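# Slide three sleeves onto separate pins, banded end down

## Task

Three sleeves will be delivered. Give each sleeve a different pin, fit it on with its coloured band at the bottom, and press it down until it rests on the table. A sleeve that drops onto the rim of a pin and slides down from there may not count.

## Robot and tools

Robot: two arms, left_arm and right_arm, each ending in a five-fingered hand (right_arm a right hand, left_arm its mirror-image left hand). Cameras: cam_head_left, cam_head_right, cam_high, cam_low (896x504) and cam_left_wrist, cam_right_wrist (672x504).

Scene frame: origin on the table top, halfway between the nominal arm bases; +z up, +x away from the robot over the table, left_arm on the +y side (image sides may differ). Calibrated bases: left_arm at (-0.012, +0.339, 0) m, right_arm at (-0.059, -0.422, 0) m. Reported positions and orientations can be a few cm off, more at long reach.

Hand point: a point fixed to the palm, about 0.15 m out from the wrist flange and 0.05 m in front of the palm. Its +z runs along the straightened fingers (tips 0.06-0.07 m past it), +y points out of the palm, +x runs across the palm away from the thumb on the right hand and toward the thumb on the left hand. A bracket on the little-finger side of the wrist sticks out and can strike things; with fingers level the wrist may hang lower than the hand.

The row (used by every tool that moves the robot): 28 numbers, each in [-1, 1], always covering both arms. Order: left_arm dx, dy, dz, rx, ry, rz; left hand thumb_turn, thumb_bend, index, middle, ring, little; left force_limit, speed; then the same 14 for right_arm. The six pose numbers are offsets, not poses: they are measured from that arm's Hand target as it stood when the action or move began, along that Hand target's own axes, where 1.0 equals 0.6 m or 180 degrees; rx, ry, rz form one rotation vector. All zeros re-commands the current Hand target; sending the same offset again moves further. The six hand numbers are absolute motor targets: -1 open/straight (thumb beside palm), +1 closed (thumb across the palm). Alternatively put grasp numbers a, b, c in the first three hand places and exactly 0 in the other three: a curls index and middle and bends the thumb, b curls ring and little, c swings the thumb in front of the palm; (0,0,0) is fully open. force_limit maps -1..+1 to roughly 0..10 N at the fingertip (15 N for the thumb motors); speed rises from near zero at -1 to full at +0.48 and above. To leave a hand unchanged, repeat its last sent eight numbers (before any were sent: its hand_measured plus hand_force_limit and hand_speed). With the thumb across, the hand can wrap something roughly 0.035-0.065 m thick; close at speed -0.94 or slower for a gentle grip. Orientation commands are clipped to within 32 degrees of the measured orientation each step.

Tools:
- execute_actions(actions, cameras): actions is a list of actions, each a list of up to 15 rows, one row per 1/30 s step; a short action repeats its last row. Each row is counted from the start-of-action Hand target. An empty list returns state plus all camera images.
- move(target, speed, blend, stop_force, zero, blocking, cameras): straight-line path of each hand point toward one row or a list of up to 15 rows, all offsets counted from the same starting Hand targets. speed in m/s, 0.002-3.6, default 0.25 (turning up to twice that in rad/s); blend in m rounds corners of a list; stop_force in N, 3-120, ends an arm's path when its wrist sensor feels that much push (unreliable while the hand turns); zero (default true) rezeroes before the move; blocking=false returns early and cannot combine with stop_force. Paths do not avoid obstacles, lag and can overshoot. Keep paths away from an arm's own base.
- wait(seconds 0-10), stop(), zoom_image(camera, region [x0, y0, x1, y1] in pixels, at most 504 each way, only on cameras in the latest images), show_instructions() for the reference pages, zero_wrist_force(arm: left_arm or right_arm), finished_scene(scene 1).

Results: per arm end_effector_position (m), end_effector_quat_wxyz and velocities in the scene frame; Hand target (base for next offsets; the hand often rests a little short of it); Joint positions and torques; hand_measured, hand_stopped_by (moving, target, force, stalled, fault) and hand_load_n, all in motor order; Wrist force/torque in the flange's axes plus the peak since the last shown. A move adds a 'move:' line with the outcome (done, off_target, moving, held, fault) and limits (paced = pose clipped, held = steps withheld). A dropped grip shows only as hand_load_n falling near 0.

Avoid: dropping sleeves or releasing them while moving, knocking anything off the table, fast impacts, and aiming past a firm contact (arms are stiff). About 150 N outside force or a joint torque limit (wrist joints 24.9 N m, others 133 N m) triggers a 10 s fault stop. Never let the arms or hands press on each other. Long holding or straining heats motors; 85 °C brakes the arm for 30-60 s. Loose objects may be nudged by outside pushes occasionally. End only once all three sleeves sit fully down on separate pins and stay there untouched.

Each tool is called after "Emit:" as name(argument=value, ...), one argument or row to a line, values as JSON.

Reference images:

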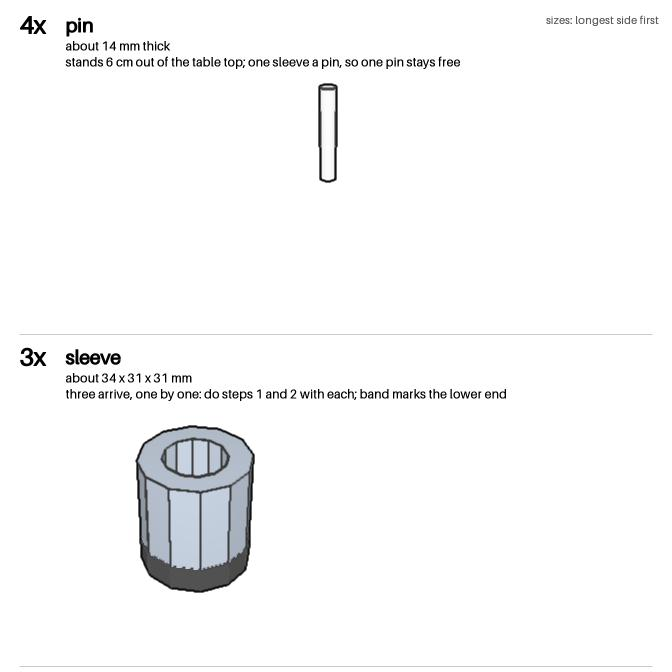

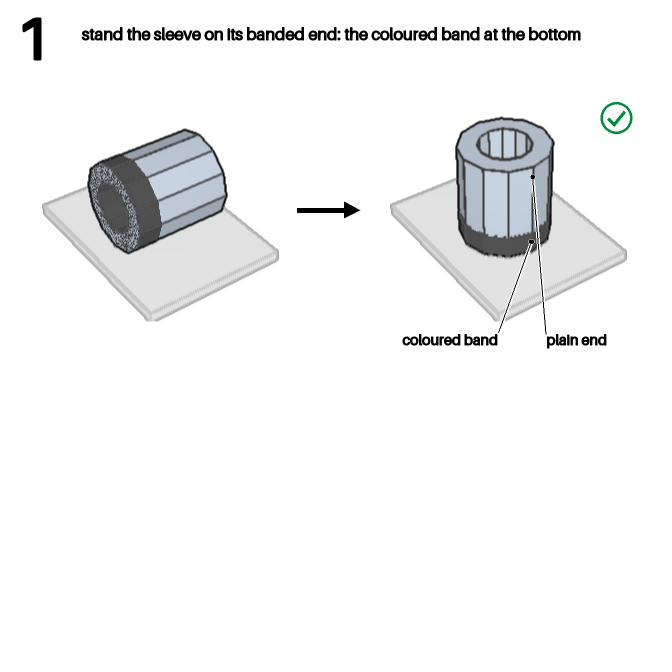

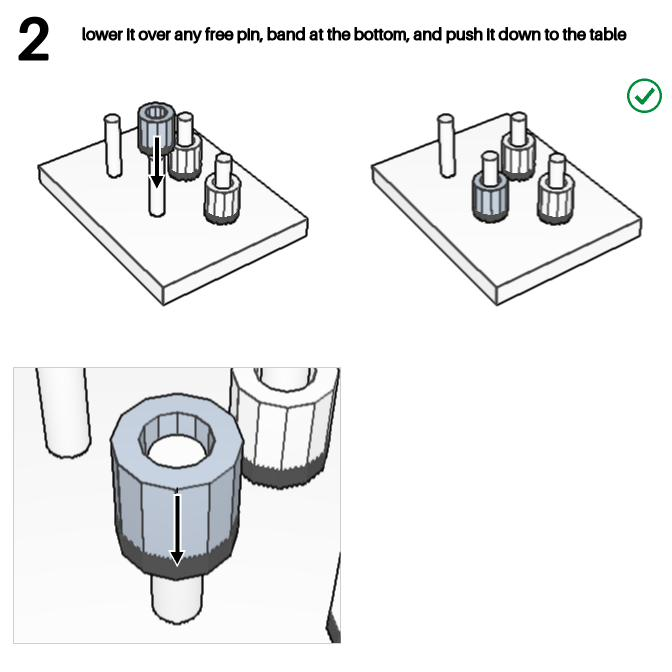

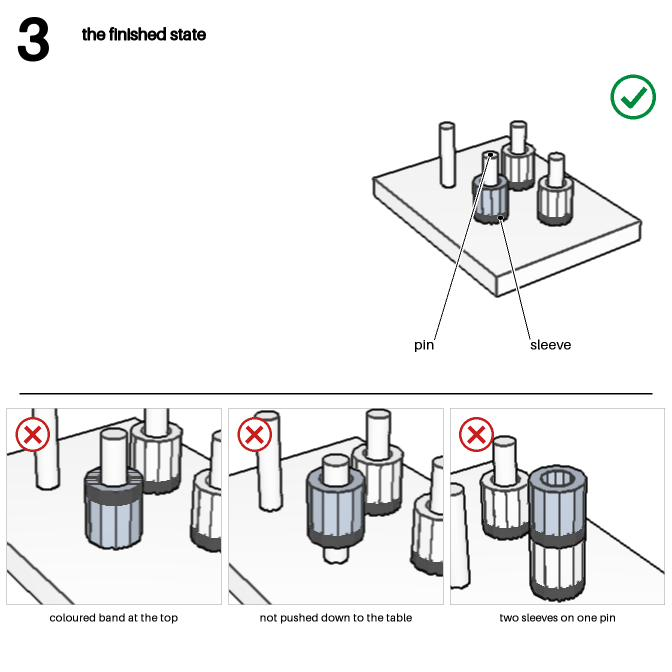

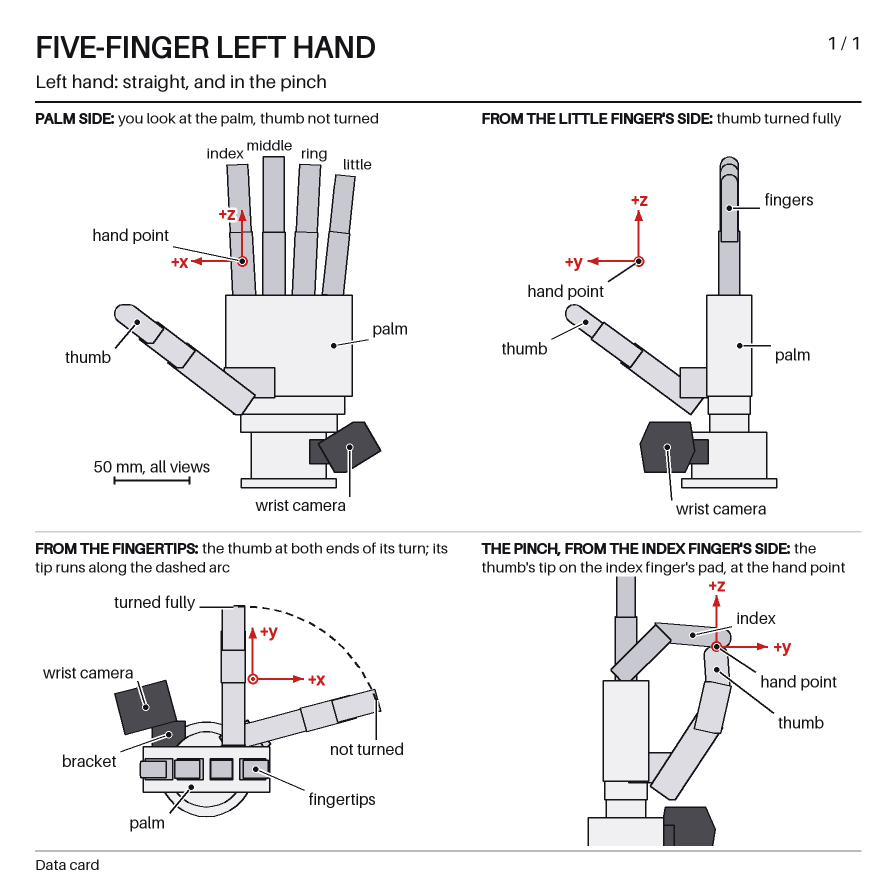

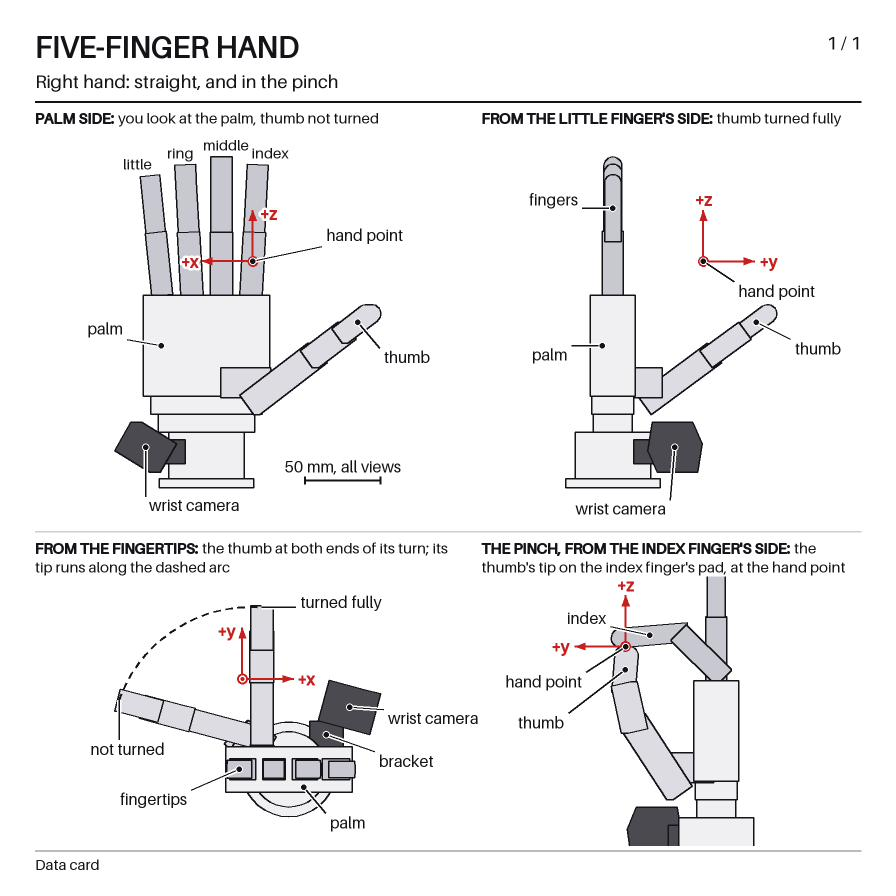

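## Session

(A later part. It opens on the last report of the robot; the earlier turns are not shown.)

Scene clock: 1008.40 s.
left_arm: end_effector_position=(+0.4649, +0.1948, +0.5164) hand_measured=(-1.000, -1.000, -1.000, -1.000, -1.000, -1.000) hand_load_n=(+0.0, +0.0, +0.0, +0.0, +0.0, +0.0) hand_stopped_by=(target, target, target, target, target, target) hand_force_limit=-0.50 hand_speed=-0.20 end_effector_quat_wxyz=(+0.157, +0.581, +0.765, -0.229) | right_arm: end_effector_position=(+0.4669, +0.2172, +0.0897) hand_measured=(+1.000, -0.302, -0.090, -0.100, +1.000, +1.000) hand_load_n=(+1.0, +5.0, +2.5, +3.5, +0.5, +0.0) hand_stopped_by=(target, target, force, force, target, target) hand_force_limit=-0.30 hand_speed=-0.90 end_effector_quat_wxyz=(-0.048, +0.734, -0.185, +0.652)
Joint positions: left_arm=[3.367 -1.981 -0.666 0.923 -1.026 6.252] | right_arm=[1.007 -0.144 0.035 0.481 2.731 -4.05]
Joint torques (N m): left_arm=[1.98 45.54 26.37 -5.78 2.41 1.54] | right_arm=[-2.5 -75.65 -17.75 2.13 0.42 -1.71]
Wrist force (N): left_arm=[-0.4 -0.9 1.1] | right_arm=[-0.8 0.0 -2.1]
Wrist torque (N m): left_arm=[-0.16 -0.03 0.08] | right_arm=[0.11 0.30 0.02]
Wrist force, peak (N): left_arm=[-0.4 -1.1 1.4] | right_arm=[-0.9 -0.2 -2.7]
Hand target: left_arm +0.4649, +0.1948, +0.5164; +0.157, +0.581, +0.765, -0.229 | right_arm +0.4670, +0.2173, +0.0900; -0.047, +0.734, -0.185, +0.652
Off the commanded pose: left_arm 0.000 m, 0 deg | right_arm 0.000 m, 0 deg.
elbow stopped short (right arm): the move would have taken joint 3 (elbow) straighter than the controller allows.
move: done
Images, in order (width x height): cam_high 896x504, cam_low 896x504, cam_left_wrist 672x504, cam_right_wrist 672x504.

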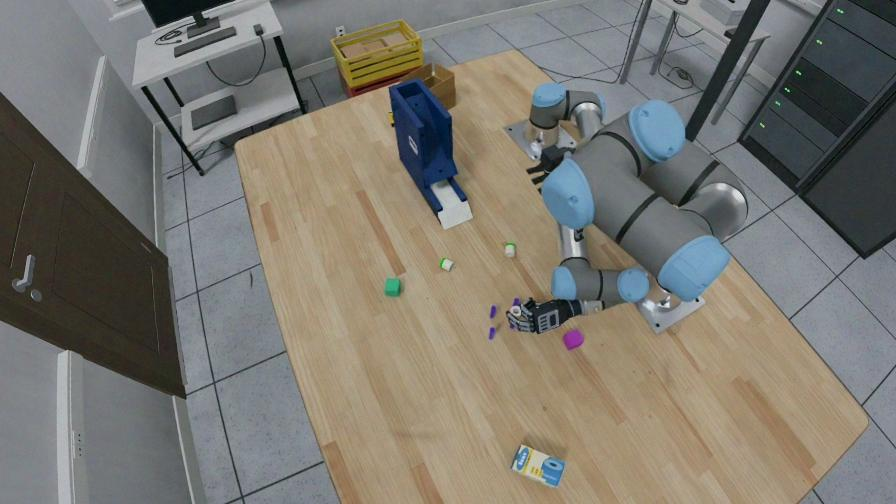

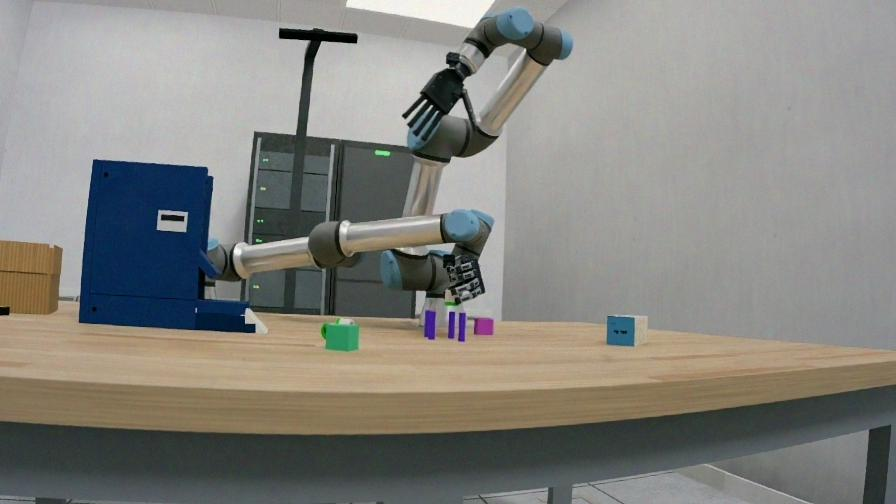

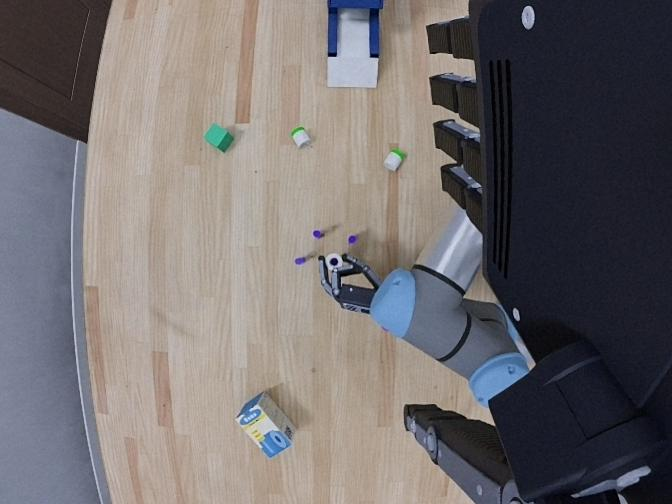

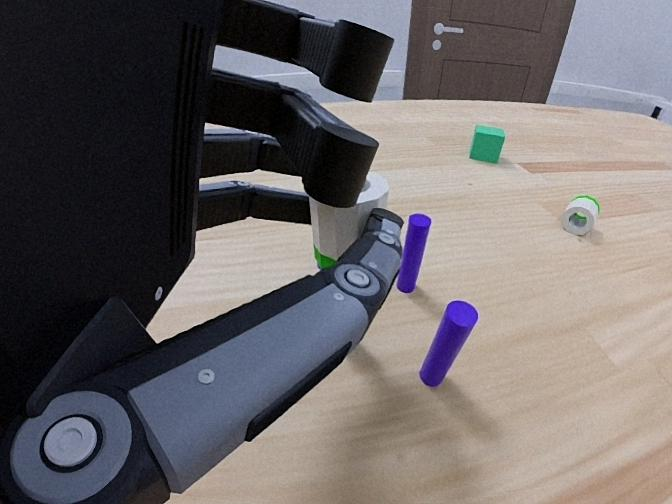

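Emit:
move(
  target=[0,0,0,0,0,0,-1,-1,-1,-1,-1,-1,-0.5,-0.2, -0.0472,0.0143,0.0083,0,0,0,1,-0.3,0.2,0.25,1,1,-0.3,-0.9],
  speed=0.03,
  stop_force=4,
  cameras=["cam_left_wrist","cam_right_wrist","cam_low","cam_high"],
)

Emit:
zoom_image(
  camera="cam_left_wrist",
  region=[300, 230, 370, 290],
)

Emit:
zoom_image(
  camera="cam_low",
  region=[410, 270, 480, 350],
)

Emit:
zoom_image(
  camera="cam_high",
  region=[470, 280, 550, 350],
)

Scene clock: 1022.53 s.
left_arm: end_effector_position=(+0.4649, +0.1948, +0.5164) hand_measured=(-1.000, -1.000, -1.000, -1.000, -1.000, -1.000) hand_load_n=(+0.0, +0.0, +0.0, +0.0, +0.0, +0.0) hand_stopped_by=(target, target, target, target, target, target) hand_force_limit=-0.50 hand_speed=-0.20 end_effector_quat_wxyz=(+0.157, +0.581, +0.765, -0.229) | right_arm: end_effector_position=(+0.4673, +0.2176, +0.0768) hand_measured=(+1.000, -0.302, -0.090, -0.100, +1.000, +1.000) hand_load_n=(-0.5, +5.0, +3.5, +2.0, +0.0, +0.0) hand_stopped_by=(target, target, force, force, target, target) hand_force_limit=-0.30 hand_speed=-0.90 end_effector_quat_wxyz=(-0.047, +0.734, -0.185, +0.652)
Joint positions: left_arm=[3.367 -1.981 -0.666 0.923 -1.026 6.252] | right_arm=[1.006 -0.139 0.056 0.459 2.732 -4.046]
Joint torques (N m): left_arm=[2.97 45.77 25.02 -5.59 2.27 1.32] | right_arm=[-1.62 -51.11 -28.41 2.38 -1.83 -1.37]
Wrist force (N): left_arm=[-0.4 -1.0 1.1] | right_arm=[-0.8 -0.1 -2.2]
Wrist torque (N m): left_arm=[-0.18 -0.04 0.09] | right_arm=[0.10 0.32 0.01]
Wrist force, peak (N): left_arm=[-0.6 -1.1 1.4] | right_arm=[4.0 -1.1 -2.6]
Hand target: left_arm +0.4649, +0.1948, +0.5164; +0.157, +0.581, +0.765, -0.229 | right_arm +0.4673, +0.2176, +0.0768; -0.047, +0.734, -0.185, +0.652 (not the last commanded pose)
Off the commanded pose: left_arm 0.000 m, 0 deg | right_arm 0.017 m, 0 deg.
move: contact (right_arm)
Images, in order (width x height): cam_high 896x504, cam_low 896x504, cam_left_wrist 672x504, cam_right_wrist 672x504.

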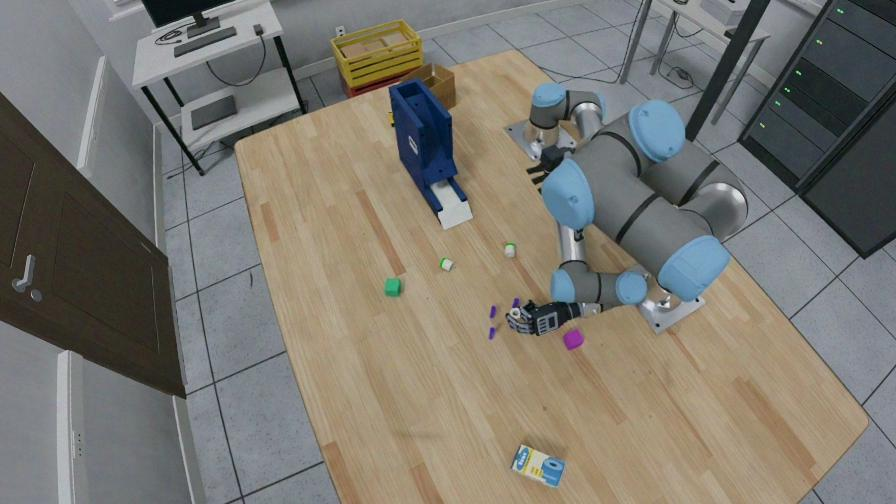

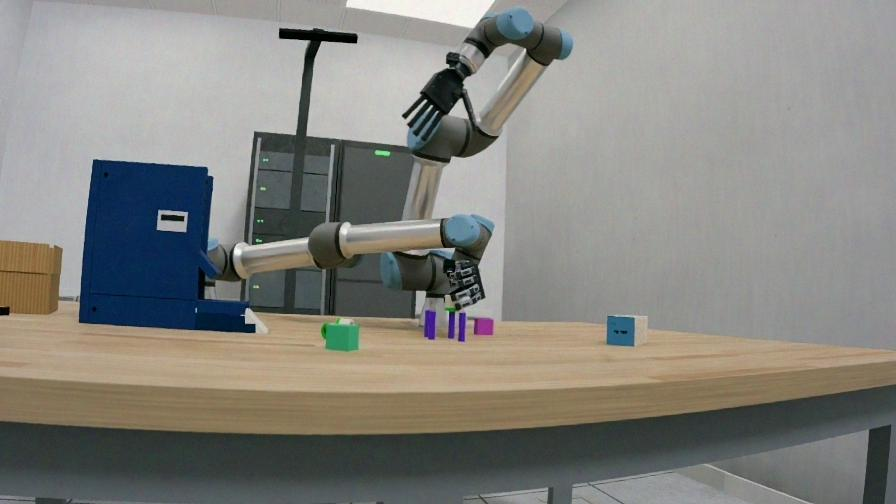

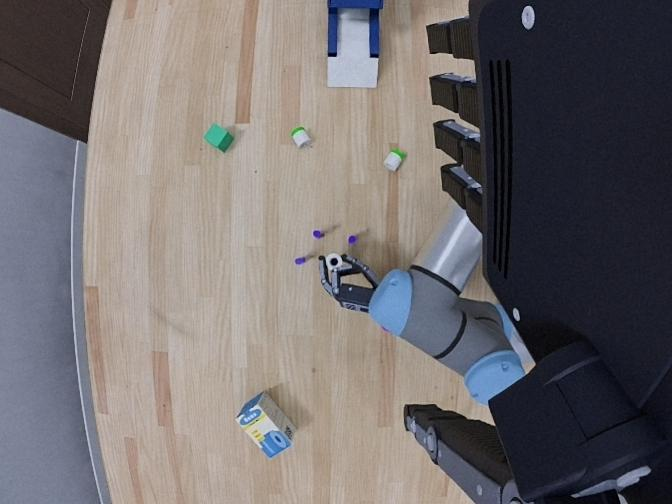

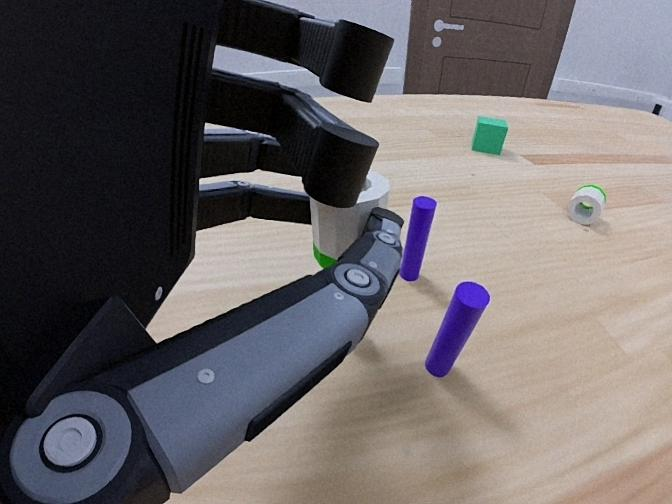

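Scaled by 7.200 from the camera's 672x504 image, which has a finer 960x720 frame.

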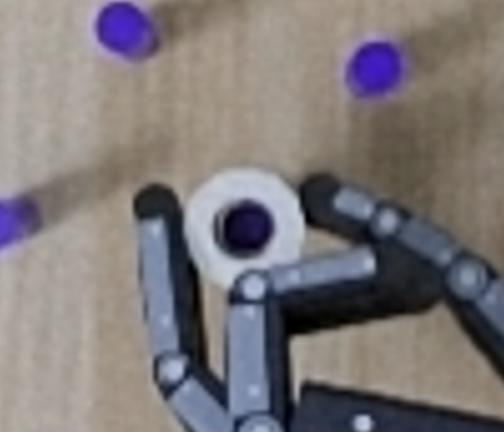

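Scaled by 6.300 from the camera's 896x504 image, which has a finer 1280x720 frame.

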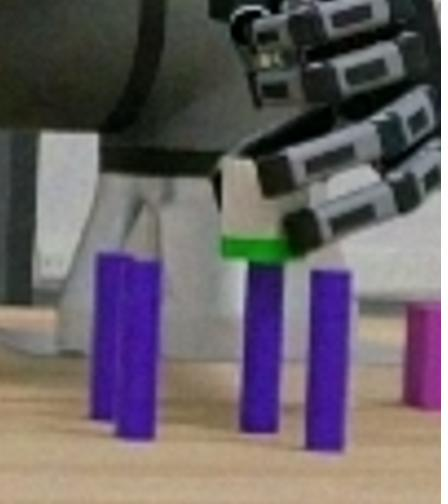

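Scaled by 6.300 from the camera's 896x504 image, which has a finer 1280x720 frame.

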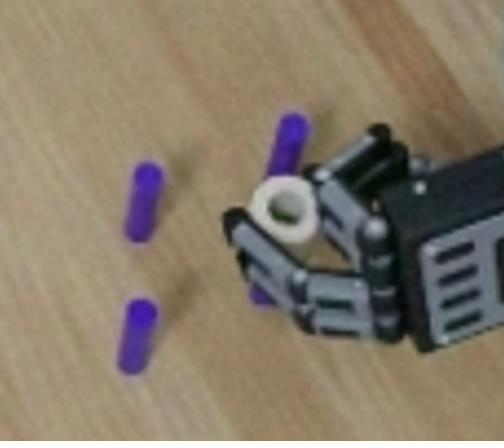

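Emit:
zoom_image(
  camera="cam_left_wrist",
  region=[318, 248, 350, 276],
)

Emit:
zoom_image(
  camera="cam_low",
  region=[436, 295, 466, 345],
)

Emit:
zoom_image(
  camera="cam_high",
  region=[500, 292, 530, 334],
)

Emit:
zoom_image(
  camera="cam_right_wrist",
  region=[290, 150, 440, 300],
)

Scaled by 15.750 from the camera's 672x504 image, which has a finer 960x720 frame.

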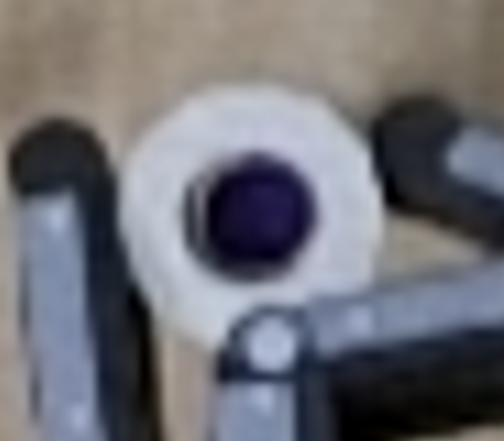

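Scaled by 10.080 from the camera's 896x504 image, which has a finer 1280x720 frame.

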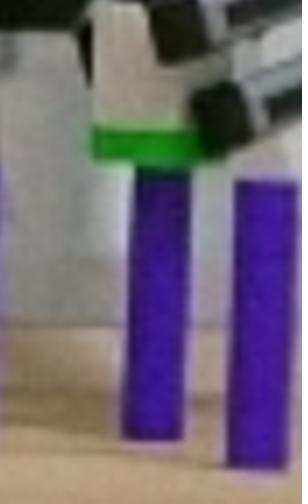

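Scaled by 12.000 from the camera's 896x504 image, which has a finer 1280x720 frame.

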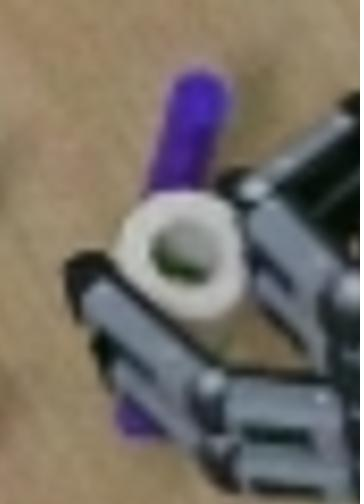

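Scaled by 3.360 from the camera's 672x504 image, which has a finer 960x720 frame.

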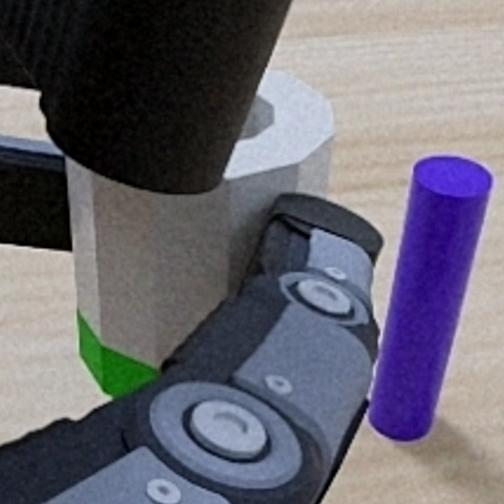

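Emit:
zoom_image(
  camera="cam_left_wrist",
  region=[304, 222, 332, 246],
)

Emit:
zoom_image(
  camera="cam_left_wrist",
  region=[338, 228, 366, 252],
)

Emit:
zoom_image(
  camera="cam_left_wrist",
  region=[286, 248, 314, 272],
)

Emit:
zoom_image(
  camera="cam_low",
  region=[420, 300, 476, 345],
)

Scaled by 18.000 from the camera's 672x504 image, which has a finer 960x720 frame.

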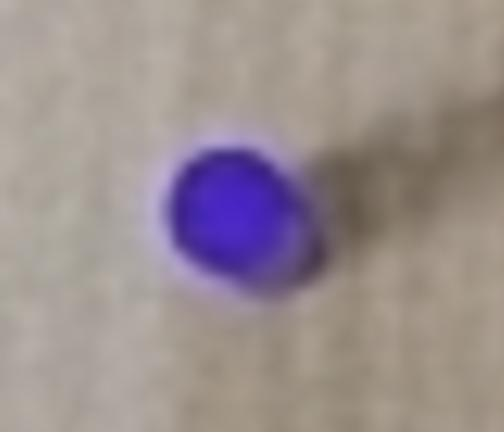

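Scaled by 18.000 from the camera's 672x504 image, which has a finer 960x720 frame.

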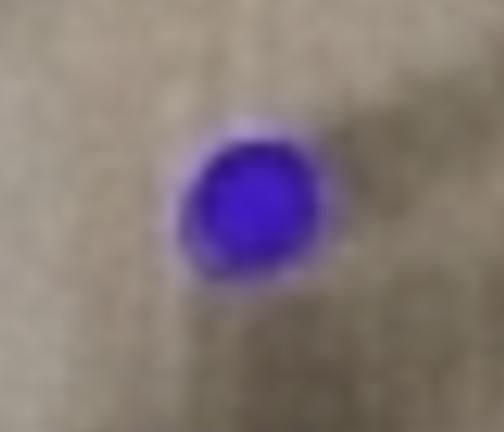

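Scaled by 18.000 from the camera's 672x504 image, which has a finer 960x720 frame.

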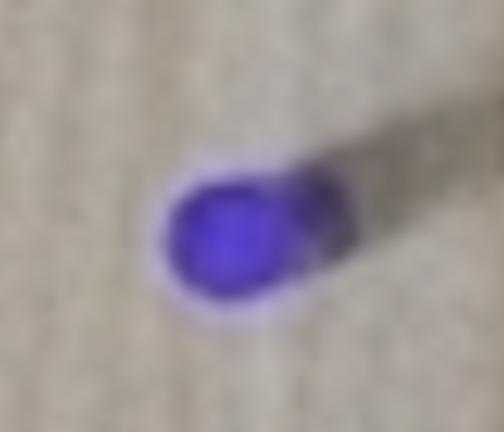

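Scaled by 9.000 from the camera's 896x504 image, which has a finer 1280x720 frame.

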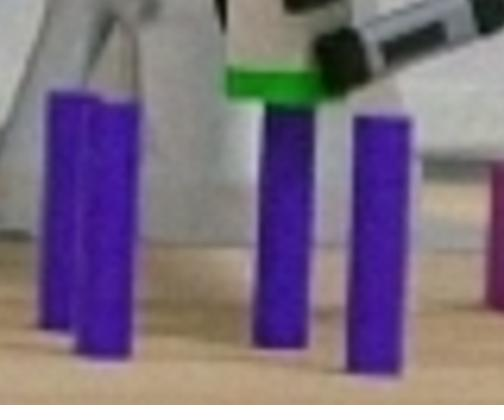

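Emit:
move(
  target=[0,0,0,0,0,0,-1,-1,-1,-1,-1,-1,-0.5,-0.2, 0.0039,-0.0032,-0.0023,0,0,0,1,-0.3,0.2,0.25,1,1,-0.3,-0.9],
  speed=0.03,
  cameras=["cam_left_wrist"],
)

Emit:
zoom_image(
  camera="cam_left_wrist",
  region=[318, 248, 350, 276],
)

Emit:
move(
  target=[0,0,0,0,0,0,-1,-1,-1,-1,-1,-1,-0.5,-0.2, -0.0392,0.0129,0.006,0,0,0,1,-0.3,0.2,0.25,1,1,-0.3,-0.9],
  speed=0.03,
  stop_force=4,
  cameras=["cam_left_wrist","cam_right_wrist","cam_low","cam_high"],
)

Emit:
zoom_image(
  camera="cam_left_wrist",
  region=[318, 248, 350, 276],
)

Emit:
zoom_image(
  camera="cam_low",
  region=[420, 290, 476, 345],
)

Scene clock: 1056.10 s.
left_arm: end_effector_position=(+0.4649, +0.1948, +0.5164) hand_measured=(-1.000, -1.000, -1.000, -1.000, -1.000, -1.000) hand_load_n=(+0.0, +0.0, +0.0, +0.0, +0.0, +0.0) hand_stopped_by=(target, target, target, target, target, target) hand_force_limit=-0.50 hand_speed=-0.20 end_effector_quat_wxyz=(+0.157, +0.581, +0.765, -0.229) | right_arm: end_effector_position=(+0.4665, +0.2186, +0.0796) hand_measured=(+1.000, -0.302, -0.090, -0.100, +1.000, +1.000) hand_load_n=(-0.5, +5.5, +3.5, +1.5, +0.0, +0.0) hand_stopped_by=(target, target, force, force, target, target) hand_force_limit=-0.30 hand_speed=-0.90 end_effector_quat_wxyz=(-0.047, +0.734, -0.184, +0.652)
Joint positions: left_arm=[3.367 -1.981 -0.666 0.923 -1.026 6.252] | right_arm=[1.008 -0.132 0.035 0.47 2.732 -4.049]
Joint torques (N m): left_arm=[4.08 44.5 23.66 -5.36 1.85 1.04] | right_arm=[3.85 -76.15 -14.71 -1.44 2.63 -1.39]
Wrist force (N): left_arm=[-0.5 -1.0 1.0] | right_arm=[-0.6 0.0 -2.4]
Wrist torque (N m): left_arm=[-0.17 -0.03 0.09] | right_arm=[0.13 0.30 0.18]
Wrist force, peak (N): left_arm=[-0.3 -1.0 1.5] | right_arm=[-1.3 0.1 -2.6]
Hand target: left_arm +0.4649, +0.1948, +0.5164; +0.157, +0.581, +0.765, -0.229 | right_arm +0.4666, +0.2188, +0.0798; -0.047, +0.734, -0.185, +0.652
Off the commanded pose: left_arm 0.000 m, 0 deg | right_arm 0.000 m, 0 deg.
elbow stopped short (right arm): the move would have taken joint 3 (elbow) straighter than the controller allows.
move: done
Images, in order (width x height): cam_left_wrist 672x504.

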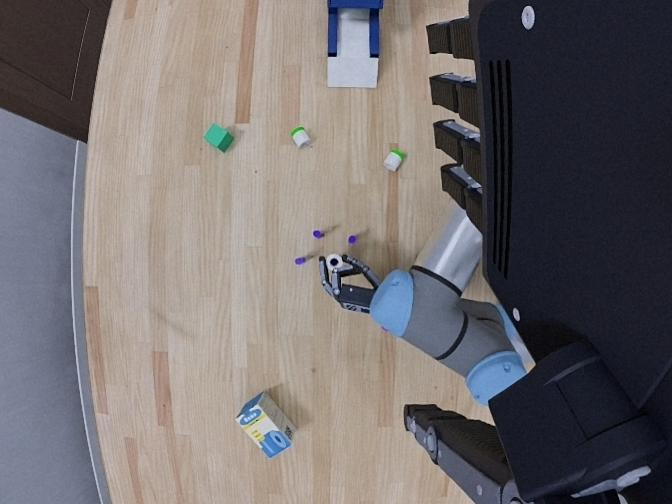

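Scaled by 15.750 from the camera's 672x504 image, which has a finer 960x720 frame.

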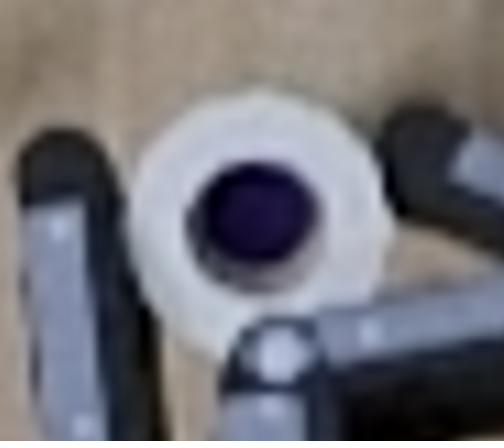

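Scene clock: 1057.80 s.
left_arm: end_effector_position=(+0.4649, +0.1948, +0.5164) hand_measured=(-1.000, -1.000, -1.000, -1.000, -1.000, -1.000) hand_load_n=(+0.5, +0.0, +0.0, +0.0, +0.0, +0.0) hand_stopped_by=(target, target, target, target, target, target) hand_force_limit=-0.50 hand_speed=-0.20 end_effector_quat_wxyz=(+0.157, +0.581, +0.765, -0.229) | right_arm: end_effector_position=(+0.4665, +0.2189, +0.0548) hand_measured=(+1.000, -0.302, -0.090, -0.100, +1.000, +1.000) hand_load_n=(-0.5, +5.0, +3.5, +2.0, +0.0, +0.0) hand_stopped_by=(target, target, force, force, target, target) hand_force_limit=-0.30 hand_speed=-0.90 end_effector_quat_wxyz=(-0.047, +0.734, -0.185, +0.652)
Joint positions: left_arm=[3.367 -1.981 -0.666 0.923 -1.026 6.252] | right_arm=[1.008 -0.142 0.12 0.4 2.734 -4.045]
Joint torques (N m): left_arm=[3.1 44.07 23.13 -5.54 1.7 1.15] | right_arm=[-0.18 -76.45 -14.65 -1.32 -1.97 -2.07]
Wrist force (N): left_arm=[-0.5 -0.8 1.1] | right_arm=[-1.0 0.3 -2.0]
Wrist torque (N m): left_arm=[-0.15 -0.02 0.08] | right_arm=[0.12 0.32 0.17]
Wrist force, peak (N): left_arm=[-0.3 -1.2 1.3] | right_arm=[-1.1 0.2 -2.4]
Hand target: left_arm +0.4649, +0.1948, +0.5164; +0.157, +0.581, +0.765, -0.229 | right_arm +0.4665, +0.2189, +0.0548; -0.047, +0.734, -0.185, +0.652
Off the commanded pose: left_arm 0.000 m, 0 deg | right_arm 0.000 m, 0 deg.
move: done
Images, in order (width x height): cam_high 896x504, cam_low 896x504, cam_left_wrist 672x504, cam_right_wrist 672x504.

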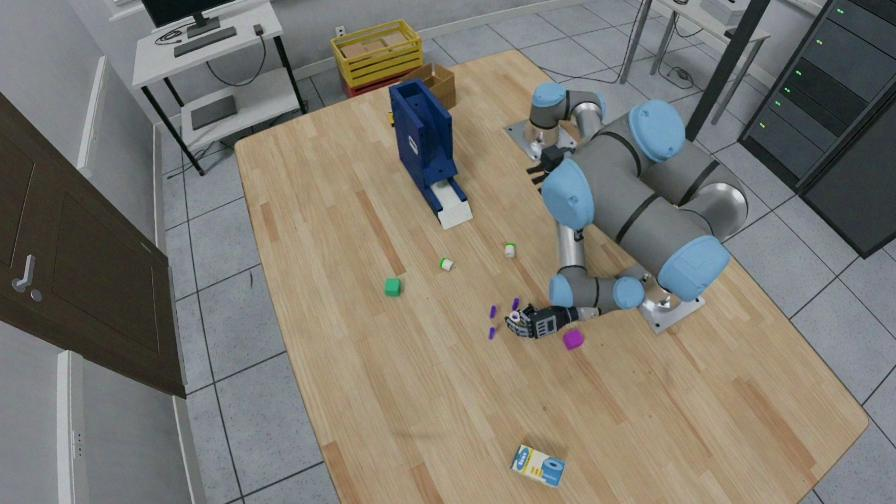

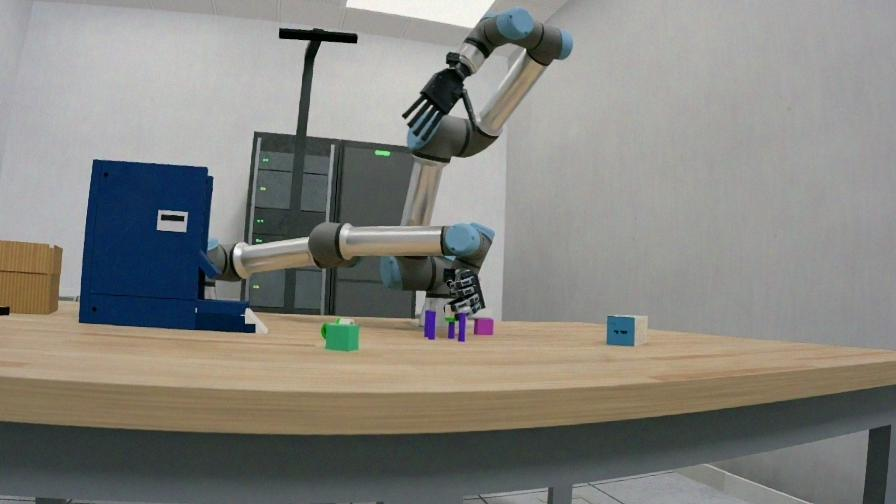

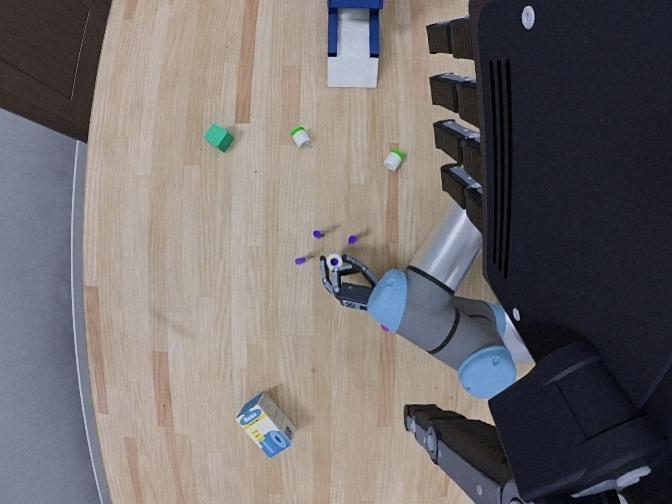

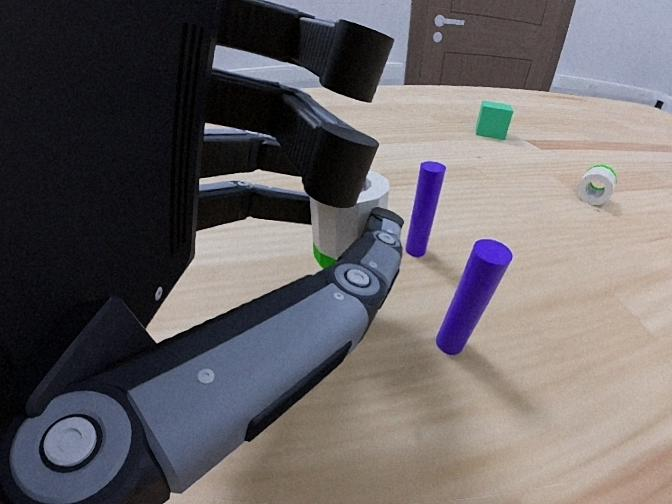

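Scaled by 15.750 from the camera's 672x504 image, which has a finer 960x720 frame.

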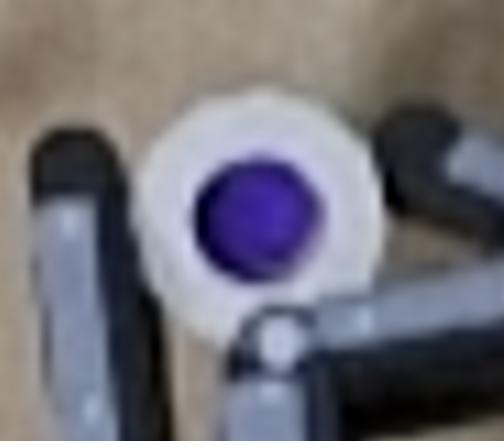

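Scaled by 9.000 from the camera's 896x504 image, which has a finer 1280x720 frame.

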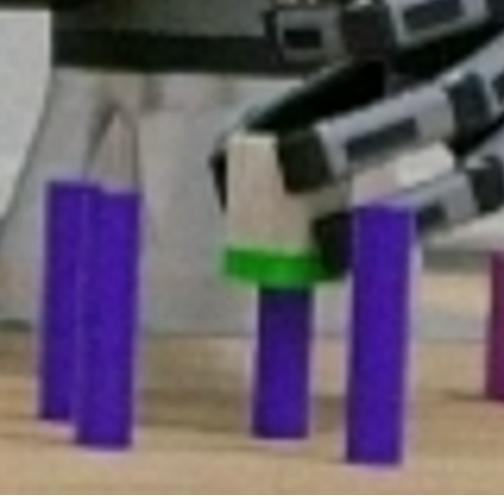

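Emit:
move(
  target=[0,0,0,0,0,0,-1,-1,-1,-1,-1,-1,-0.5,-0.2, -0.0577,0.019,0.0089,0,0,0,1,-0.3,0.2,0.25,1,1,-0.3,-0.9],
  speed=0.03,
  stop_force=5,
  cameras=["cam_left_wrist","cam_right_wrist","cam_low","cam_high"],
)

Emit:
zoom_image(
  camera="cam_left_wrist",
  region=[318, 248, 350, 276],
)

Emit:
zoom_image(
  camera="cam_low",
  region=[420, 290, 476, 345],
)

Scene clock: 1064.93 s.
left_arm: end_effector_position=(+0.4649, +0.1948, +0.5164) hand_measured=(-1.000, -1.000, -1.000, -1.000, -1.000, -1.000) hand_load_n=(+0.0, +0.0, +0.0, +0.0, +0.0, +0.0) hand_stopped_by=(target, target, target, target, target, target) hand_force_limit=-0.50 hand_speed=-0.20 end_effector_quat_wxyz=(+0.157, +0.581, +0.765, -0.229) | right_arm: end_effector_position=(+0.4665, +0.2189, +0.0179) hand_measured=(+1.000, -0.302, -0.090, -0.100, +1.000, +1.000) hand_load_n=(-0.5, +5.0, +3.5, +2.0, +0.0, +0.0) hand_stopped_by=(target, target, force, force, target, target) hand_force_limit=-0.30 hand_speed=-0.90 end_effector_quat_wxyz=(-0.047, +0.734, -0.185, +0.652)
Joint positions: left_arm=[3.367 -1.981 -0.666 0.923 -1.026 6.252] | right_arm=[1.008 -0.132 0.192 0.317 2.734 -4.045]
Joint torques (N m): left_arm=[3.61 44.38 21.71 -5.51 1.79 1.29] | right_arm=[6.97 -76.88 -14.11 -1.51 -2 -2.04]
Wrist force (N): left_arm=[-0.4 -1.0 1.1] | right_arm=[-1.0 0.1 -2.2]
Wrist torque (N m): left_arm=[-0.18 -0.04 0.09] | right_arm=[0.14 0.35 0.16]
Wrist force, peak (N): left_arm=[-0.3 -1.1 1.4] | right_arm=[-0.9 -0.2 -2.5]
Hand target: left_arm +0.4649, +0.1948, +0.5164; +0.157, +0.581, +0.765, -0.229 | right_arm +0.4665, +0.2189, +0.0179; -0.047, +0.734, -0.185, +0.652
Off the commanded pose: left_arm 0.000 m, 0 deg | right_arm 0.000 m, 0 deg.
move: done
Images, in order (width x height): cam_high 896x504, cam_low 896x504, cam_left_wrist 672x504, cam_right_wrist 672x504.

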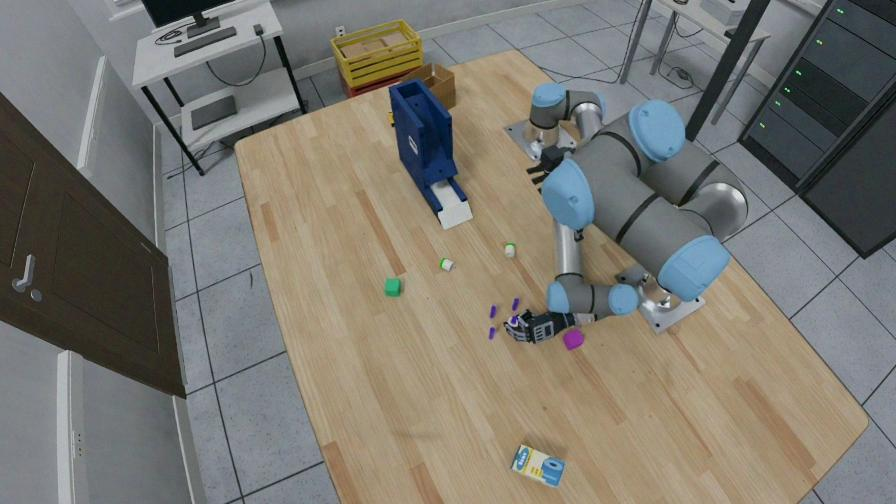

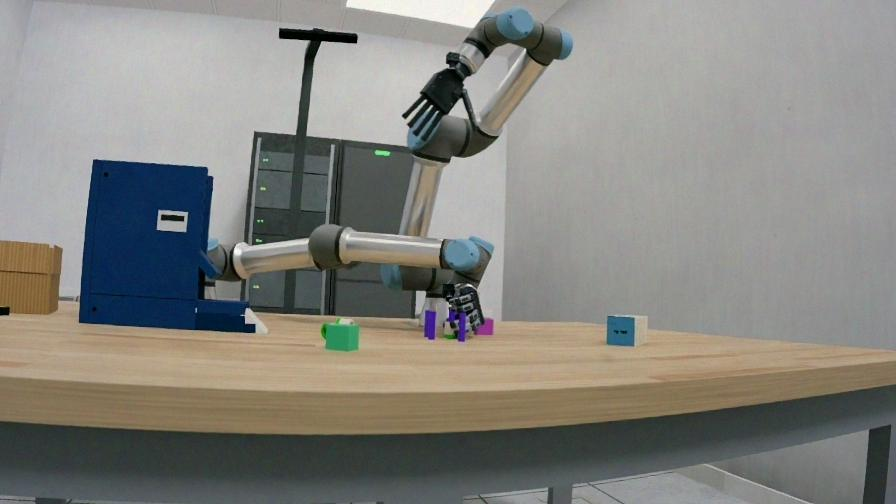

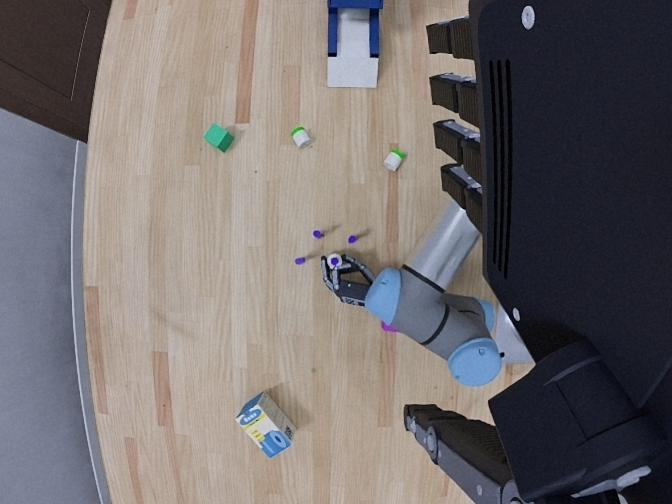

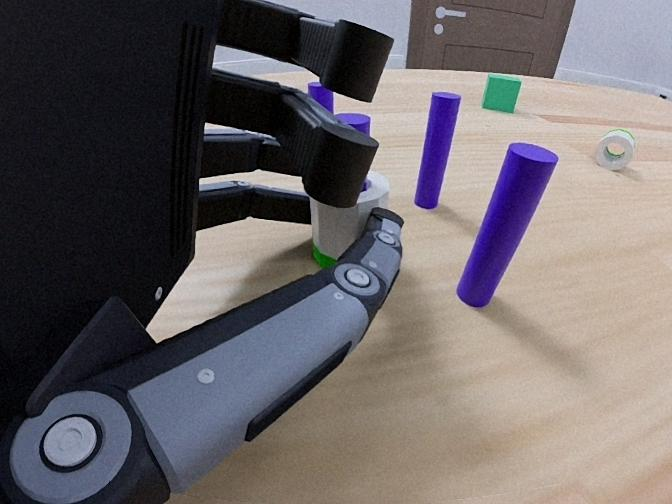

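Scaled by 15.750 from the camera's 672x504 image, which has a finer 960x720 frame.

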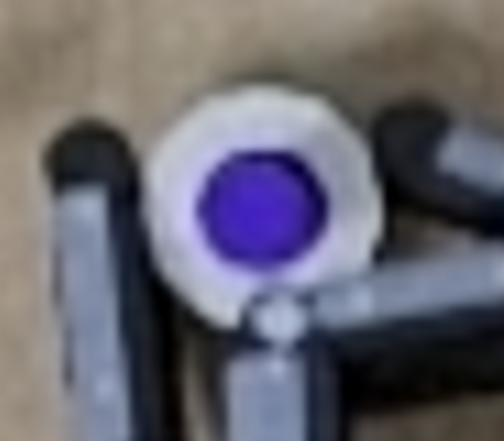

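Scaled by 9.000 from the camera's 896x504 image, which has a finer 1280x720 frame.

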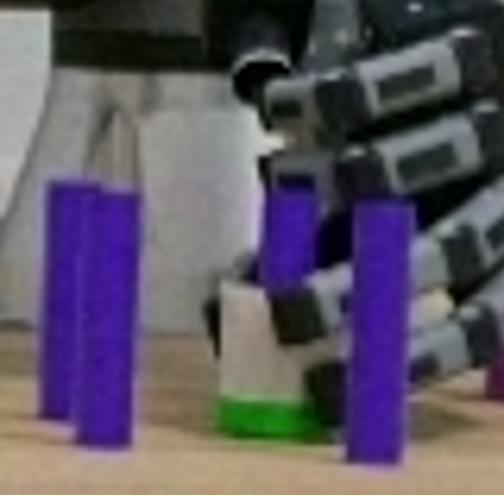

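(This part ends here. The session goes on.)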